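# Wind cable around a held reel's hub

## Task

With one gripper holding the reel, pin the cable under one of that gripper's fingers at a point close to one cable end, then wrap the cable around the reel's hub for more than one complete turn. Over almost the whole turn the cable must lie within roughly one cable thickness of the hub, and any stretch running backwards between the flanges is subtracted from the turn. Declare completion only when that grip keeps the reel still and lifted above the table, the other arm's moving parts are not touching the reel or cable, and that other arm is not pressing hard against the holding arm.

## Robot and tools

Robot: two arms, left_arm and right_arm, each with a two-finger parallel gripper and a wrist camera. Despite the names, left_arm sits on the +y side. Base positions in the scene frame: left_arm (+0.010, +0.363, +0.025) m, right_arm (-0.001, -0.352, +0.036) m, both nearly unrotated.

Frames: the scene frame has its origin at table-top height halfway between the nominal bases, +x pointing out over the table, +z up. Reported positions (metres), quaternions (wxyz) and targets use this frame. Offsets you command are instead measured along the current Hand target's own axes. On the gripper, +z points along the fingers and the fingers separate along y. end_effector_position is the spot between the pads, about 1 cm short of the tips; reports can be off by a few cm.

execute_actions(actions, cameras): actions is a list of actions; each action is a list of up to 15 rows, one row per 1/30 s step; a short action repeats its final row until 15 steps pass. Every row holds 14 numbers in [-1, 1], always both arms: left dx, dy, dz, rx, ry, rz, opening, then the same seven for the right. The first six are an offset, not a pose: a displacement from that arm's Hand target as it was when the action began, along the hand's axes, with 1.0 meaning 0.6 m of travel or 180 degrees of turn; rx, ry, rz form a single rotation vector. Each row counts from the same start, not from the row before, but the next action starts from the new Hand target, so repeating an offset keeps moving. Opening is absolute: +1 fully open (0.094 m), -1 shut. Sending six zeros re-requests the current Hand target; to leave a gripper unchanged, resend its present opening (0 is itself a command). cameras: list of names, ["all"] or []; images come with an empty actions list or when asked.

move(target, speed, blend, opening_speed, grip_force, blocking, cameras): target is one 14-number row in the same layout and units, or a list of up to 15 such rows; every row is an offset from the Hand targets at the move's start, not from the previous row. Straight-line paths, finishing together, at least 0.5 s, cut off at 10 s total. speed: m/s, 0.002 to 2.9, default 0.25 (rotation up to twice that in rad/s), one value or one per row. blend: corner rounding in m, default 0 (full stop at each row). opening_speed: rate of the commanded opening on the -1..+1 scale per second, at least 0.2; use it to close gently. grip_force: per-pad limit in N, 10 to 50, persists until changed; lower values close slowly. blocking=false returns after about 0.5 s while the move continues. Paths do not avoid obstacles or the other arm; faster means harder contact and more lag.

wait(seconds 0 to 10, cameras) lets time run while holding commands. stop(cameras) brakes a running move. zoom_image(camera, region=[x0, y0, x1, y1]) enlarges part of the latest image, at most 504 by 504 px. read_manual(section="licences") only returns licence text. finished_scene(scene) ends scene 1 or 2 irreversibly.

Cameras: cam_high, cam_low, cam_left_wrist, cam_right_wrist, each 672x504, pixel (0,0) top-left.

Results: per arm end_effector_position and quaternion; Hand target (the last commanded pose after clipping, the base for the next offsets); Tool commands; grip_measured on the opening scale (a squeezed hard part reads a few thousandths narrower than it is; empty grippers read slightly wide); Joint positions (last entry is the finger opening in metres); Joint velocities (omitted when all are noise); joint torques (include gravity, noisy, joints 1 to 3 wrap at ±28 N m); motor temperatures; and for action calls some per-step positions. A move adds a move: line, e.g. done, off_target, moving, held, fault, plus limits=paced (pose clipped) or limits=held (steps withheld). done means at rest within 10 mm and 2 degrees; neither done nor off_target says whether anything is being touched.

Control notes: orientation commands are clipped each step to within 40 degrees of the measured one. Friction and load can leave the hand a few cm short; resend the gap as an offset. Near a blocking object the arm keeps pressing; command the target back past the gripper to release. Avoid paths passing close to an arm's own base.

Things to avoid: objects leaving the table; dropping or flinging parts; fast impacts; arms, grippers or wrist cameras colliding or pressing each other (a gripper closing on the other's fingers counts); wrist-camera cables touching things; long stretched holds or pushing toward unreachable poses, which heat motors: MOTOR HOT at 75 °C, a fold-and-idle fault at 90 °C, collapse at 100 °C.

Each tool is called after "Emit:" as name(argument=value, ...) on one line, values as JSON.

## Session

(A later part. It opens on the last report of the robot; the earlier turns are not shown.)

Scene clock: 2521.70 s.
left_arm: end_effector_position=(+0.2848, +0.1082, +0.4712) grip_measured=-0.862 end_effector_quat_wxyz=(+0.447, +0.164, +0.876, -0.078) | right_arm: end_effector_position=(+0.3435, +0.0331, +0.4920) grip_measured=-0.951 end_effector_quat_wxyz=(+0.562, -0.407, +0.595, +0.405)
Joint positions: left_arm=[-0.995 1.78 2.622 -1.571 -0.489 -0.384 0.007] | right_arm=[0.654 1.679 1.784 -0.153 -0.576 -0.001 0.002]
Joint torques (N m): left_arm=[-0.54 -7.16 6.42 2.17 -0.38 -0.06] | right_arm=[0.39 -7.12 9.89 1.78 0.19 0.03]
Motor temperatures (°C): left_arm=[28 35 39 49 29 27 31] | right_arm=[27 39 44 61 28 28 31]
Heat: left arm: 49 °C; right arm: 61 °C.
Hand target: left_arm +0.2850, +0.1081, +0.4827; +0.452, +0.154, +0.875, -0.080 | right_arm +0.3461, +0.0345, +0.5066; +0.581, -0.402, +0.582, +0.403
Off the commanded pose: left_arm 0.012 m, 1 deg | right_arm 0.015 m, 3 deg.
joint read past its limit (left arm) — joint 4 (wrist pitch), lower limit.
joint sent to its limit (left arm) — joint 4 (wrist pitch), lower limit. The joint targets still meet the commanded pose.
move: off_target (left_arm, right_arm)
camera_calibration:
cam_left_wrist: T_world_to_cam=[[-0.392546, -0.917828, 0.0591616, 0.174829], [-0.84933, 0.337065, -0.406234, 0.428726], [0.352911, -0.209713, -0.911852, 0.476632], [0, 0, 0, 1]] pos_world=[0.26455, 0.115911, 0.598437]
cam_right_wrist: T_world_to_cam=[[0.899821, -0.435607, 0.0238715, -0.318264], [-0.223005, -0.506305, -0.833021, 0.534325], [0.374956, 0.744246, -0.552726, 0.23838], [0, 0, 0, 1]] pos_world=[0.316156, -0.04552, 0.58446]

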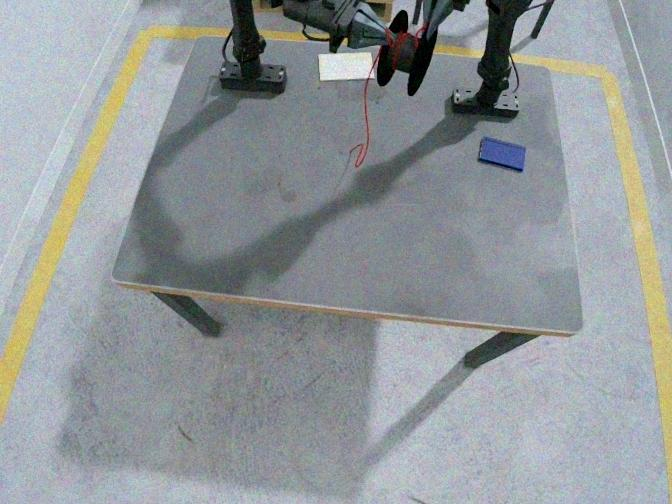

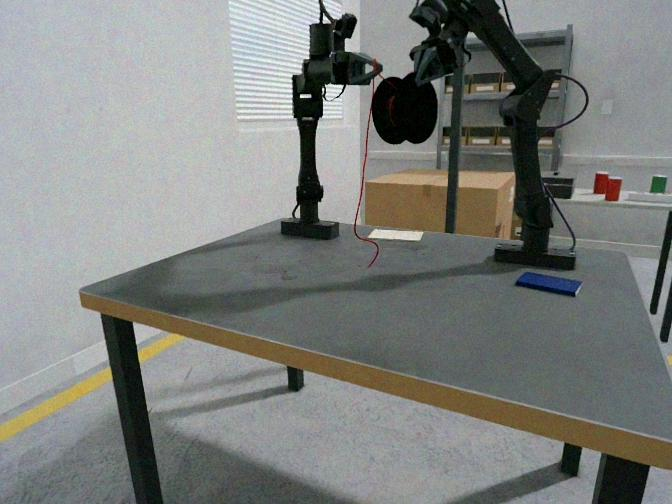

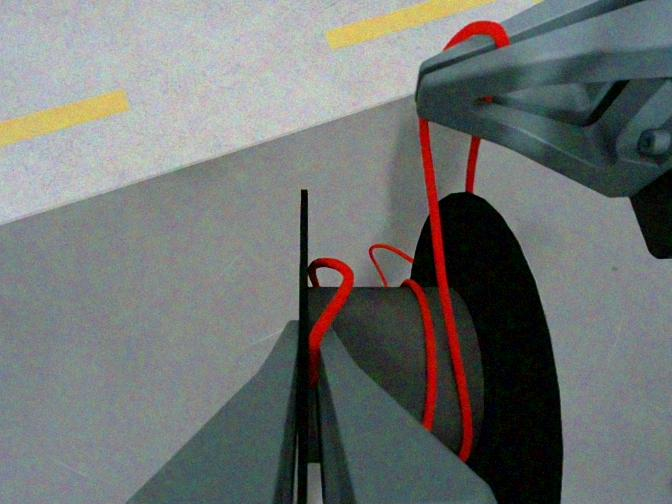

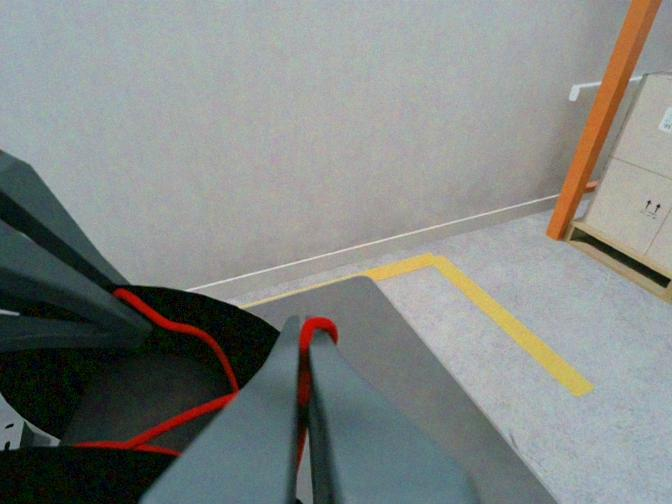

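Emit:
move(target=[0,0,0,0,0,0,-1,0,0,0,0,0,0.639,-1], speed=0.3, cameras=["cam_low","cam_left_wrist","cam_right_wrist"])

Scene clock: 2559.27 s.
left_arm: end_effector_position=(+0.2841, +0.1093, +0.4698) grip_measured=-0.862 end_effector_quat_wxyz=(+0.444, +0.166, +0.877, -0.075) | right_arm: end_effector_position=(+0.3448, +0.0328, +0.4969) grip_measured=-0.951 end_effector_quat_wxyz=(-0.031, +0.277, +0.659, +0.699)
Joint positions: left_arm=[-0.995 1.78 2.622 -1.579 -0.489 -0.384 0.007] | right_arm=[0.654 1.679 1.784 -0.13 -0.569 1.999 0.002]
Joint torques (N m): left_arm=[-0.54 -7.12 6.45 2.22 -0.41 -0.03] | right_arm=[0.13 -7.02 9.99 1.64 0.07 0.11]
Motor temperatures (°C): left_arm=[28 35 39 48 29 27 31] | right_arm=[27 38 46 60 28 28 31]
Heat: left arm: 48 °C; right arm: 60 °C.
Hand target: left_arm +0.2850, +0.1081, +0.4827; +0.452, +0.154, +0.875, -0.080 | right_arm +0.3462, +0.0345, +0.5066; -0.027, +0.274, +0.652, +0.706
Off the commanded pose: left_arm 0.013 m, 2 deg | right_arm 0.010 m, 1 deg.
joint read past its limit (left arm) — joint 4 (wrist pitch), lower limit.
joint sent to its limit (left arm) — joint 4 (wrist pitch), lower limit. The joint targets still meet the commanded pose.
move: off_target (left_arm)
camera_calibration:
cam_left_wrist: T_world_to_cam=[[-0.392037, -0.91834, 0.0543996, 0.17777], [-0.851202, 0.339676, -0.400093, 0.424501], [0.348943, -0.203156, -0.914859, 0.477643], [0, 0, 0, 1]] pos_world=[0.264358, 0.116097, 0.597145]
cam_right_wrist: T_world_to_cam=[[-0.404162, 0.0150008, -0.914564, 0.581396], [-0.894838, -0.213656, 0.39194, 0.151838], [-0.189522, 0.976794, 0.0997747, 0.103504], [0, 0, 0, 1]] pos_world=[0.390465, -0.0773822, 0.461886]
Images, in order (width x height): cam_low 672x504, cam_left_wrist 672x504, cam_right_wrist 672x504.

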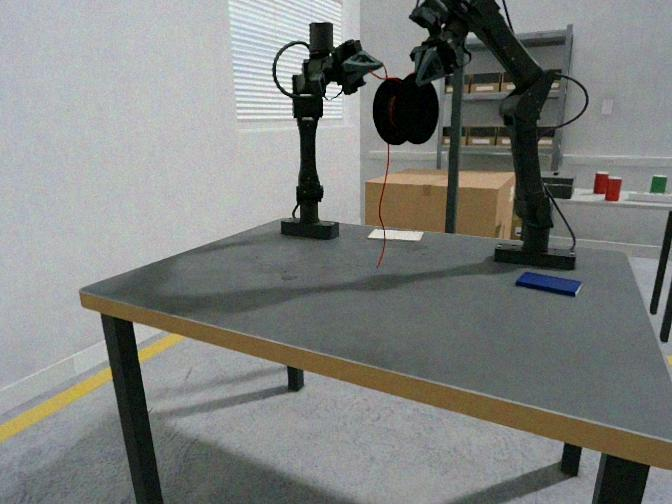

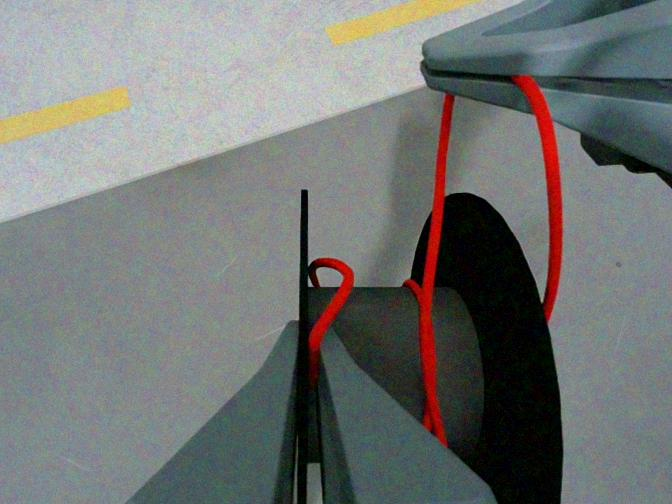

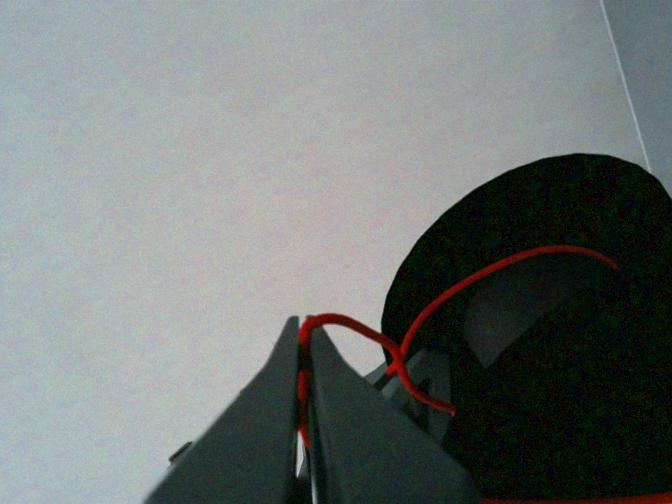

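Emit:
move(target=[[0,0,0,0,0,0,-1,0,0,0.0417,0,0,0,-0.8],[0,0,0,0,0,0,-1,-0.1088,-0.0503,0.0425,0,0,0,-0.8]], speed=0.08, opening_speed=0.5, blend=[0.01,0], cameras=["cam_low","cam_left_wrist","cam_right_wrist"])

Scene clock: 2580.00 s.
left_arm: end_effector_position=(+0.2845, +0.1099, +0.4700) grip_measured=-0.862 end_effector_quat_wxyz=(+0.445, +0.165, +0.877, -0.074) | right_arm: end_effector_position=(+0.3856, +0.0454, +0.4637) grip_measured=-0.802 end_effector_quat_wxyz=(-0.032, +0.257, +0.653, +0.711)
Joint positions: left_arm=[-0.995 1.78 2.622 -1.579 -0.493 -0.384 0.007] | right_arm=[0.609 1.804 1.756 0.065 -0.636 2.001 0.009]
Joint torques (N m): left_arm=[-0.5 -7.13 6.38 2.22 -0.38 -0.05] | right_arm=[-1.47 -8.06 6.53 1.63 0.12 0.08]
Motor temperatures (°C): left_arm=[28 35 39 49 29 27 31] | right_arm=[27 38 46 59 28 28 31]
Heat: left arm: 49 °C; right arm: 59 °C.
Hand target: left_arm +0.2850, +0.1081, +0.4827; +0.452, +0.154, +0.875, -0.080 | right_arm +0.3984, +0.0420, +0.4517; -0.027, +0.274, +0.652, +0.707
Off the commanded pose: left_arm 0.013 m, 2 deg | right_arm 0.018 m, 2 deg.
joint read past its limit (left arm) — joint 4 (wrist pitch), lower limit.
joint sent to its limit (left arm) — joint 4 (wrist pitch), lower limit. The joint targets still meet the commanded pose.
move: off_target (left_arm, right_arm)
camera_calibration:
cam_left_wrist: T_world_to_cam=[[-0.38954, -0.919527, 0.0522318, 0.178838], [-0.851322, 0.337846, -0.401386, 0.425578], [0.351439, -0.200822, -0.914419, 0.476655], [0, 0, 0, 1]] pos_world=[0.264454, 0.116389, 0.597342]
cam_right_wrist: T_world_to_cam=[[-0.37501, 0.0306362, -0.926515, 0.560928], [-0.90184, -0.243423, 0.356973, 0.224359], [-0.214599, 0.969436, 0.118915, 0.103339], [0, 0, 0, 1]] pos_world=[0.434866, -0.0627511, 0.42733]
Images, in order (width x height): cam_low 672x504, cam_left_wrist 672x504, cam_right_wrist 672x504.

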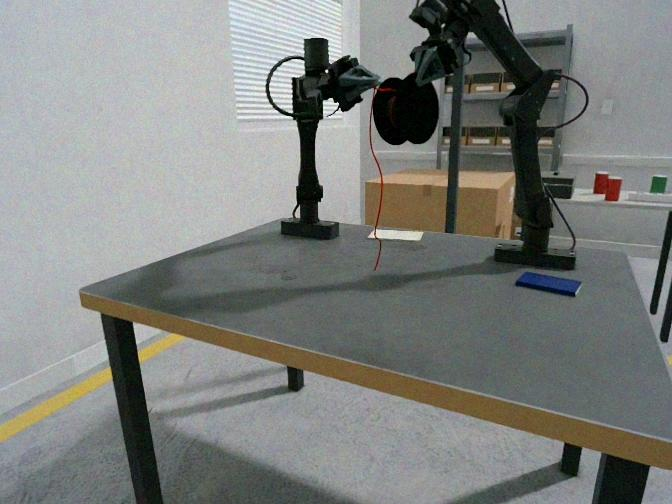

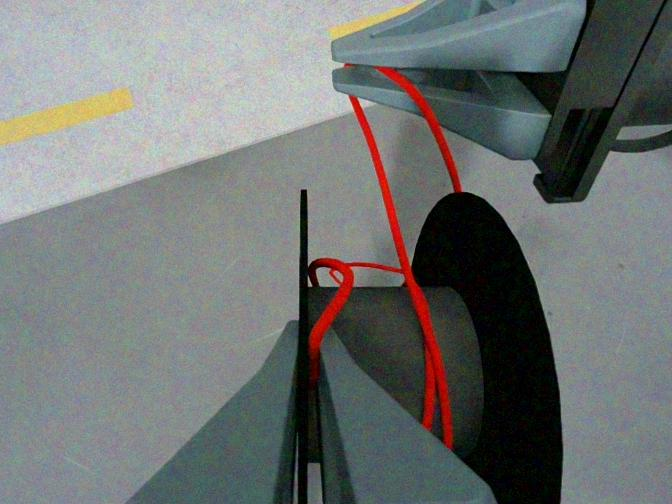

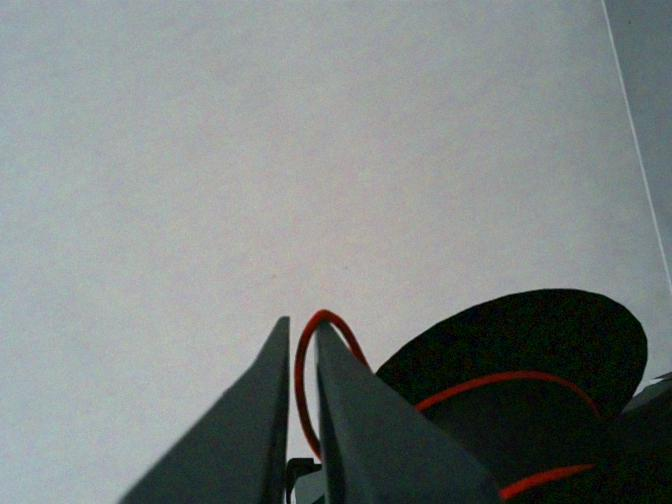

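Emit:
move(target=[[0,0,0,0,0,0,-1,-0.0483,-0.1428,0,0,0,0,-0.8],[0,0,0,0,0,0,-1,-0.0107,-0.2985,-0.0167,0,0,0,-0.8]], speed=0.08, blend=[0.02,0], cameras=["cam_low","cam_left_wrist","cam_right_wrist"])

Scene clock: 2589.53 s.
left_arm: end_effector_position=(+0.2858, +0.1072, +0.4670) grip_measured=-0.862 end_effector_quat_wxyz=(+0.442, +0.168, +0.878, -0.072) | right_arm: end_effector_position=(+0.3323, +0.0598, +0.2840) grip_measured=-0.802 end_effector_quat_wxyz=(-0.032, +0.271, +0.655, +0.705)
Joint positions: left_arm=[-0.995 1.789 2.622 -1.579 -0.49 -0.382 0.007] | right_arm=[0.732 1.785 1.015 0.765 -0.496 2.006 0.009]
Joint torques (N m): left_arm=[-0.54 -8.05 6.45 2.22 -0.4 -0.06] | right_arm=[0.44 -10.24 5.65 1.58 0.15 0.02]
Motor temperatures (°C): left_arm=[28 35 39 50 29 27 31] | right_arm=[27 39 45 59 29 28 31]
Heat: left arm: 50 °C; right arm: 59 °C.
Hand target: left_arm +0.2851, +0.1080, +0.4826; +0.452, +0.154, +0.875, -0.080 | right_arm +0.3293, +0.0574, +0.2867; -0.027, +0.274, +0.652, +0.706
Off the commanded pose: left_arm 0.016 m, 2 deg | right_arm 0.005 m, 1 deg.
joint read past its limit (left arm) — joint 4 (wrist pitch), lower limit.
joint sent to its limit (left arm) — joint 4 (wrist pitch), lower limit. The joint targets still meet the commanded pose.
move: off_target (left_arm)
camera_calibration:
cam_left_wrist: T_world_to_cam=[[-0.392123, -0.918677, 0.0476615, 0.179855], [-0.852537, 0.343452, -0.393981, 0.422606], [0.345572, -0.195123, -0.917882, 0.475579], [0, 0, 0, 1]] pos_world=[0.266465, 0.11288, 0.594453]
cam_right_wrist: T_world_to_cam=[[-0.395532, 0.026223, -0.918078, 0.378666], [-0.897435, -0.223655, 0.38025, 0.234672], [-0.195361, 0.974316, 0.111996, 0.094651], [0, 0, 0, 1]] pos_world=[0.378869, -0.0496641, 0.247811]
Images, in order (width x height): cam_low 672x504, cam_left_wrist 672x504, cam_right_wrist 672x504.

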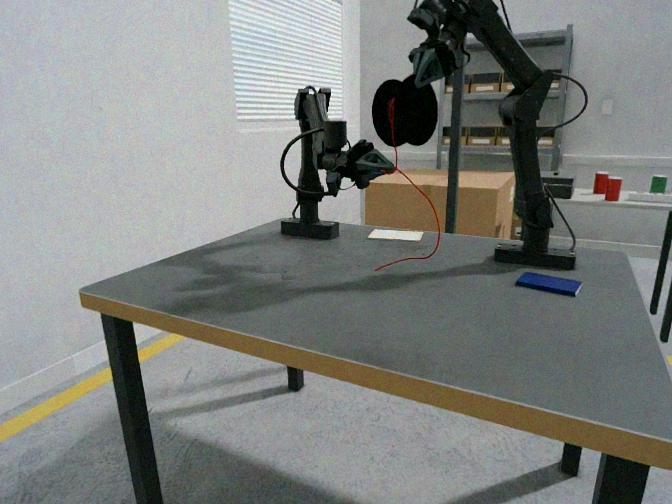

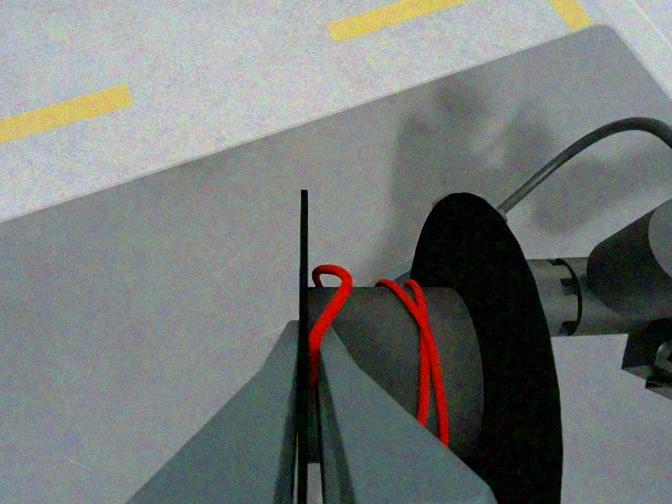

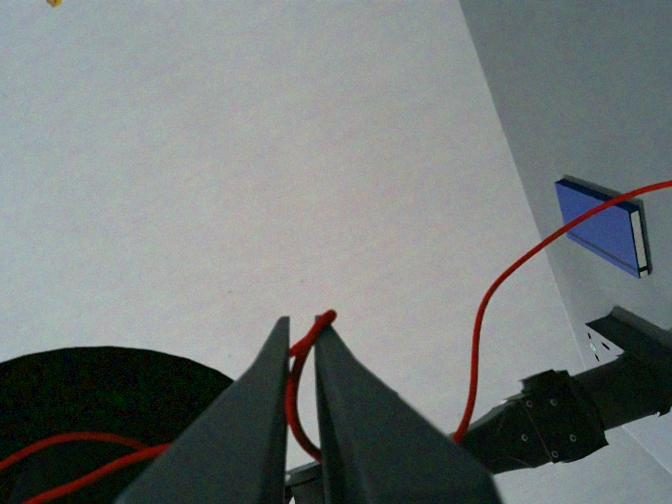

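Emit:
zoom_image(camera="cam_right_wrist", region=[200, 270, 440, 450])

Scaled by 2.100 from the camera's 672x504 image, which has a finer 960x720 frame.

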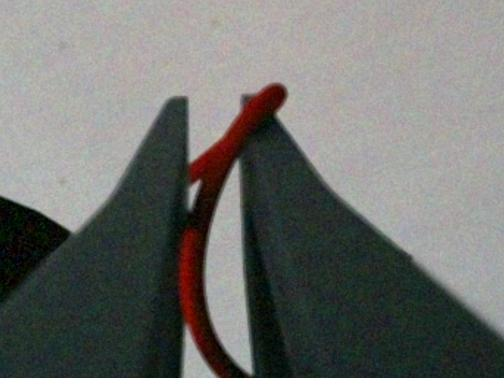

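Emit:
move(target=[0,0,0,0,0,0,-1,0,0,0,0,0,0,0.2], opening_speed=0.5, cameras=["cam_low","cam_left_wrist","cam_right_wrist"])

Scene clock: 2611.17 s.
left_arm: end_effector_position=(+0.2857, +0.1071, +0.4669) grip_measured=-0.862 end_effector_quat_wxyz=(+0.442, +0.168, +0.878, -0.072) | right_arm: end_effector_position=(+0.3326, +0.0597, +0.2867) grip_measured=+0.198 end_effector_quat_wxyz=(-0.030, +0.269, +0.652, +0.708)
Joint positions: left_arm=[-0.995 1.789 2.622 -1.579 -0.49 -0.382 0.007] | right_arm=[0.732 1.785 1.015 0.776 -0.494 2.007 0.056]
Joint torques (N m): left_arm=[-0.46 -7.97 6.46 2.22 -0.4 -0.07] | right_arm=[0.42 -10.25 5.75 1.52 0.12 0.05]
Motor temperatures (°C): left_arm=[28 34 39 50 29 27 31] | right_arm=[27 39 44 58 29 28 30]
Heat: left arm: 50 °C; right arm: 58 °C.
Hand target: left_arm +0.2851, +0.1080, +0.4826; +0.452, +0.154, +0.875, -0.080 | right_arm +0.3293, +0.0574, +0.2867; -0.027, +0.274, +0.652, +0.706
Off the commanded pose: left_arm 0.016 m, 2 deg | right_arm 0.004 m, 1 deg.
joint read past its limit (left arm) — joint 4 (wrist pitch), lower limit.
joint sent to its limit (left arm) — joint 4 (wrist pitch), lower limit. The joint targets still meet the commanded pose.
move: off_target (left_arm)
camera_calibration:
cam_left_wrist: T_world_to_cam=[[-0.392646, -0.918429, 0.0481272, 0.179604], [-0.852502, 0.343829, -0.393729, 0.422399], [0.345064, -0.195625, -0.917966, 0.475711], [0, 0, 0, 1]] pos_world=[0.266466, 0.112781, 0.594353]
cam_right_wrist: T_world_to_cam=[[-0.388561, 0.0343386, -0.920783, 0.379202], [-0.900703, -0.224885, 0.371701, 0.237579], [-0.194307, 0.97378, 0.11831, 0.0923827], [0, 0, 0, 1]] pos_world=[0.379282, -0.0495536, 0.249924]
Images, in order (width x height): cam_low 672x504, cam_left_wrist 672x504, cam_right_wrist 672x504.

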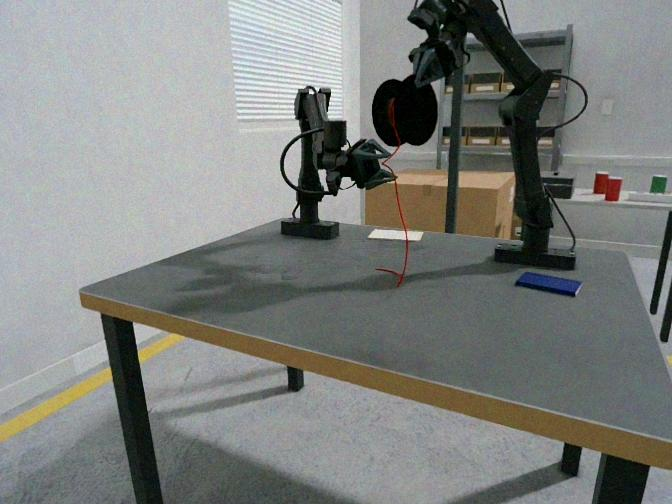

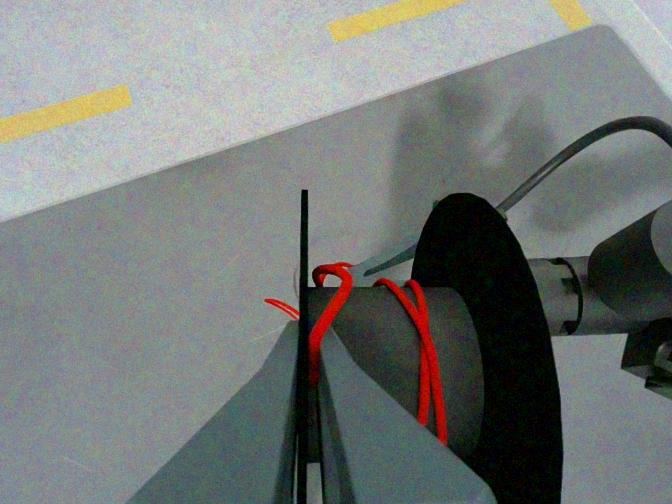

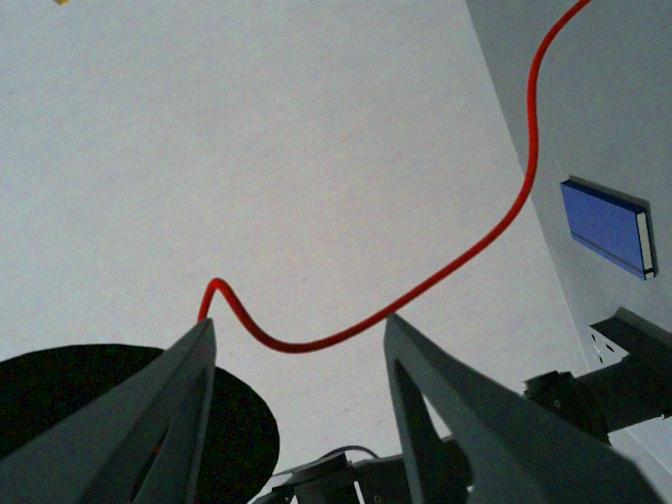

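Emit:
move(target=[0,0,0,0,0,0,-1,0,0,-0.2,0,0,0,0.2], speed=0.1, cameras=["cam_low","cam_left_wrist","cam_right_wrist"])

Scene clock: 2616.80 s.
left_arm: end_effector_position=(+0.2857, +0.1071, +0.4669) grip_measured=-0.862 end_effector_quat_wxyz=(+0.442, +0.168, +0.878, -0.072) | right_arm: end_effector_position=(+0.2898, -0.0510, +0.2879) grip_measured=+0.198 end_effector_quat_wxyz=(-0.027, +0.271, +0.652, +0.708)
Joint positions: left_arm=[-0.995 1.789 2.622 -1.579 -0.49 -0.382 0.007] | right_arm=[0.528 1.403 0.629 0.779 -0.693 2.007 0.056]
Joint torques (N m): left_arm=[-0.5 -7.99 6.39 2.22 -0.4 -0.06] | right_arm=[-0.64 -6.23 5.55 1.43 -0.02 0.06]
Motor temperatures (°C): left_arm=[28 34 38 50 29 27 31] | right_arm=[27 39 44 59 29 28 30]
Heat: left arm: 50 °C; right arm: 59 °C.
Hand target: left_arm +0.2851, +0.1080, +0.4826; +0.452, +0.154, +0.875, -0.080 | right_arm +0.2871, -0.0550, +0.2867; -0.027, +0.274, +0.652, +0.706
Off the commanded pose: left_arm 0.016 m, 2 deg | right_arm 0.005 m, 0 deg.
joint read past its limit (left arm) — joint 4 (wrist pitch), lower limit.
joint sent to its limit (left arm) — joint 4 (wrist pitch), lower limit. The joint targets still meet the commanded pose.
move: off_target (left_arm)
camera_calibration:
cam_left_wrist: T_world_to_cam=[[-0.392646, -0.918429, 0.0481272, 0.179604], [-0.852502, 0.343829, -0.393729, 0.422399], [0.345064, -0.195625, -0.917966, 0.475711], [0, 0, 0, 1]] pos_world=[0.266466, 0.112781, 0.594353]
cam_right_wrist: T_world_to_cam=[[-0.388624, 0.0351834, -0.920724, 0.367583], [-0.901867, -0.219173, 0.372289, 0.174176], [-0.1887, 0.975051, 0.116907, 0.190551], [0, 0, 0, 1]] pos_world=[0.335892, -0.160555, 0.251322]
Images, in order (width x height): cam_low 672x504, cam_left_wrist 672x504, cam_right_wrist 672x504.

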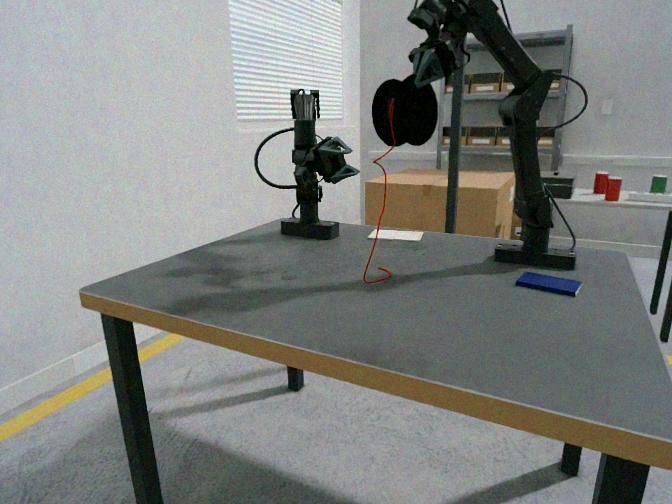

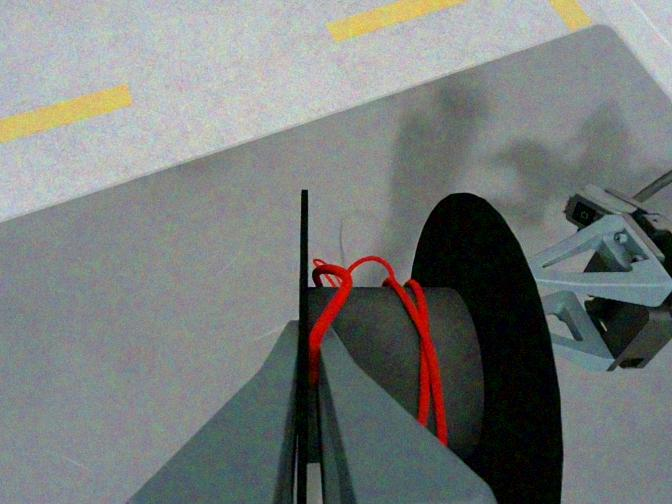

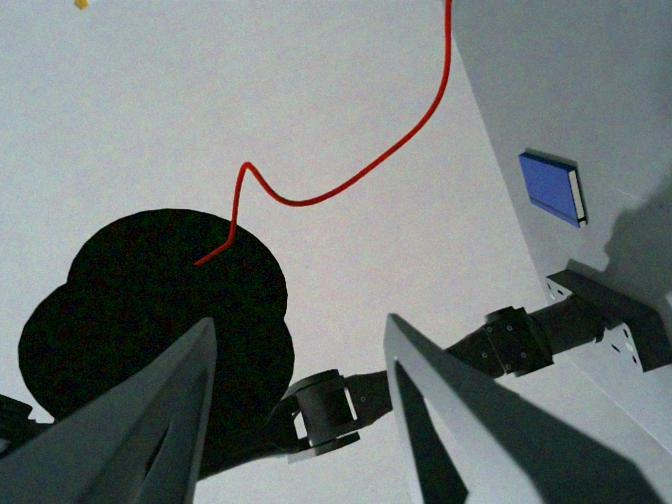

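Emit:
zoom_image(camera="cam_left_wrist", region=[260, 220, 520, 480])

Emit:
zoom_image(camera="cam_low", region=[350, 40, 470, 170])

Scaled by 1.938 from the camera's 672x504 image, which has a finer 960x720 frame.

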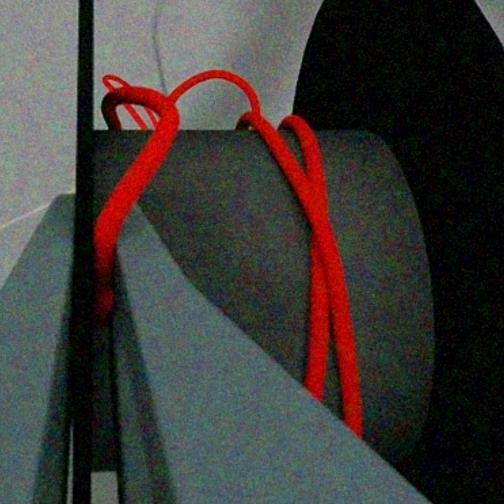

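Scaled by 3.877 from the camera's 672x504 image, which has a finer 960x720 frame.

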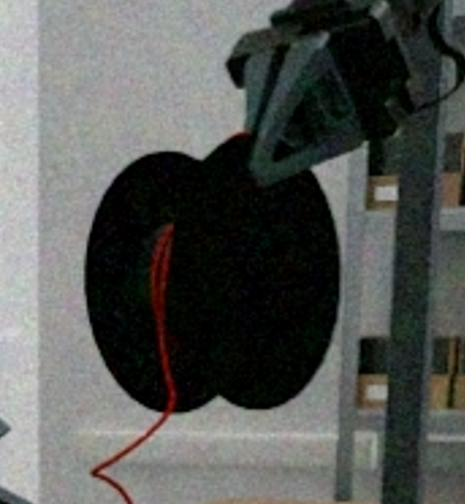

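Emit:
move(target=[0,0,0,0,0,0,-1,0,0,-0.25,0,0,0,0.2], speed=0.2, cameras=["cam_high","cam_right_wrist","cam_left_wrist"])

Emit:
zoom_image(camera="cam_high", region=[340, 0, 480, 105])

Emit:
zoom_image(camera="cam_right_wrist", region=[80, 120, 400, 360])

Scene clock: 2647.07 s.
left_arm: end_effector_position=(+0.2857, +0.1071, +0.4669) grip_measured=-0.862 end_effector_quat_wxyz=(+0.442, +0.168, +0.878, -0.072) | right_arm: end_effector_position=(+0.2367, -0.1941, +0.2880) grip_measured=+0.198 end_effector_quat_wxyz=(-0.032, +0.277, +0.649, +0.707)
Joint positions: left_arm=[-0.995 1.789 2.622 -1.579 -0.49 -0.382 0.007] | right_arm=[-0.061 0.948 0.375 0.583 -1.279 2.029 0.056]
Joint torques (N m): left_arm=[-0.49 -8.01 6.39 2.21 -0.41 -0.08] | right_arm=[-0.75 -1.59 6.64 1.01 -0.1 -0.2]
Motor temperatures (°C): left_arm=[28 33 38 50 29 27 31] | right_arm=[27 37 43 59 28 28 29]
Heat: left arm: 50 °C; right arm: 59 °C.
Hand target: left_arm +0.2851, +0.1080, +0.4826; +0.452, +0.154, +0.875, -0.080 | right_arm +0.2343, -0.1954, +0.2868; -0.027, +0.274, +0.652, +0.707
Off the commanded pose: left_arm 0.016 m, 2 deg | right_arm 0.003 m, 1 deg.
joint read past its limit (left arm) — joint 4 (wrist pitch), lower limit.
joint sent to its limit (left arm) — joint 4 (wrist pitch), lower limit. The joint targets still meet the commanded pose.
move: off_target (left_arm)
camera_calibration:
cam_left_wrist: T_world_to_cam=[[-0.392646, -0.918429, 0.0481272, 0.179604], [-0.852502, 0.343829, -0.393729, 0.422399], [0.345064, -0.195625, -0.917966, 0.475711], [0, 0, 0, 1]] pos_world=[0.266466, 0.112781, 0.594353]
cam_right_wrist: T_world_to_cam=[[-0.402134, 0.0402052, -0.914698, 0.354579], [-0.896739, -0.21893, 0.384616, 0.0901007], [-0.184791, 0.974912, 0.124093, 0.317073], [0, 0, 0, 1]] pos_world=[0.281977, -0.303649, 0.250332]
Images, in order (width x height): cam_high 672x504, cam_left_wrist 672x504, cam_right_wrist 672x504.

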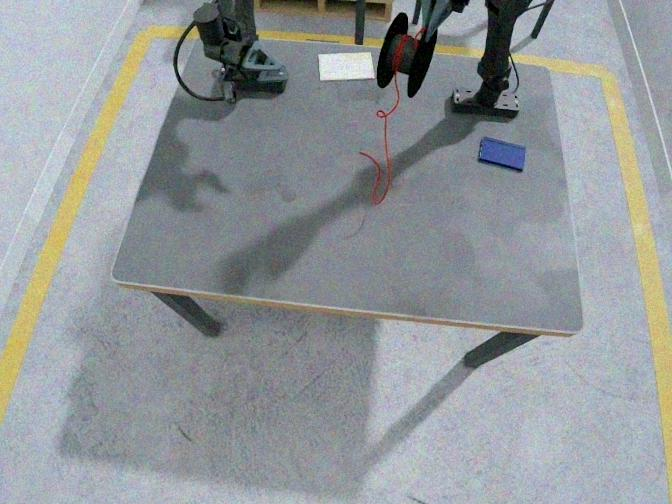

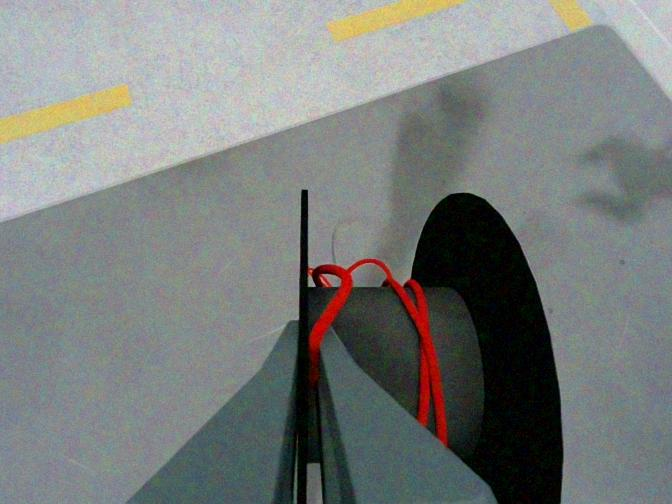

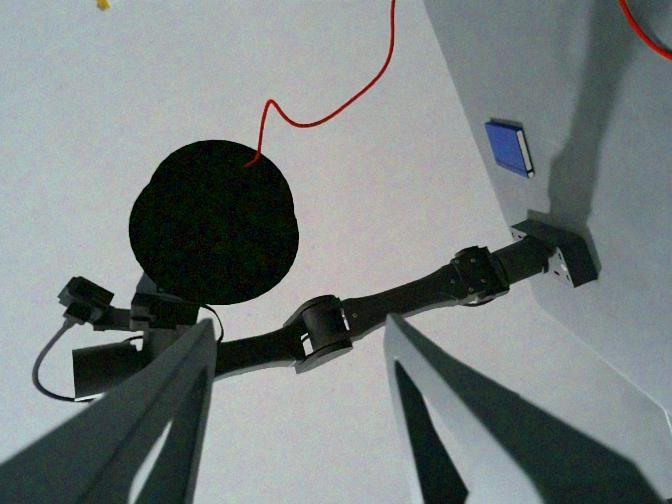

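Scaled by 3.600 from the camera's 672x504 image, which has a finer 960x720 frame.

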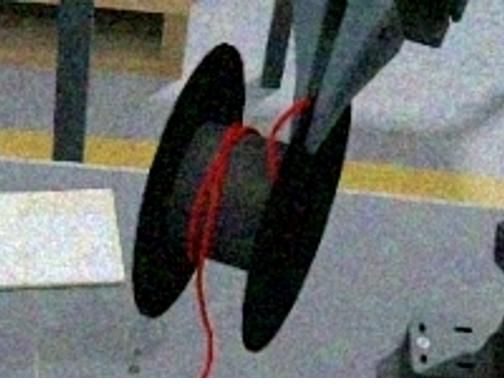

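Scaled by 1.575 from the camera's 672x504 image, which has a finer 960x720 frame.

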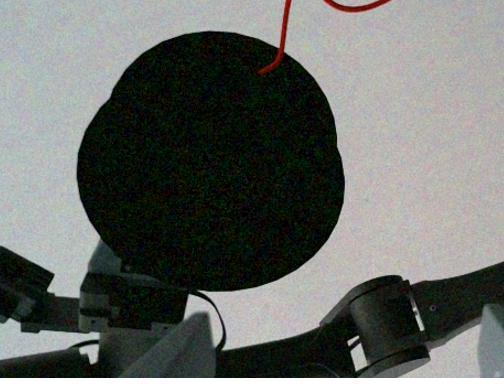

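Emit:
finished_scene(scene=1)

The scene is finished: the task was done.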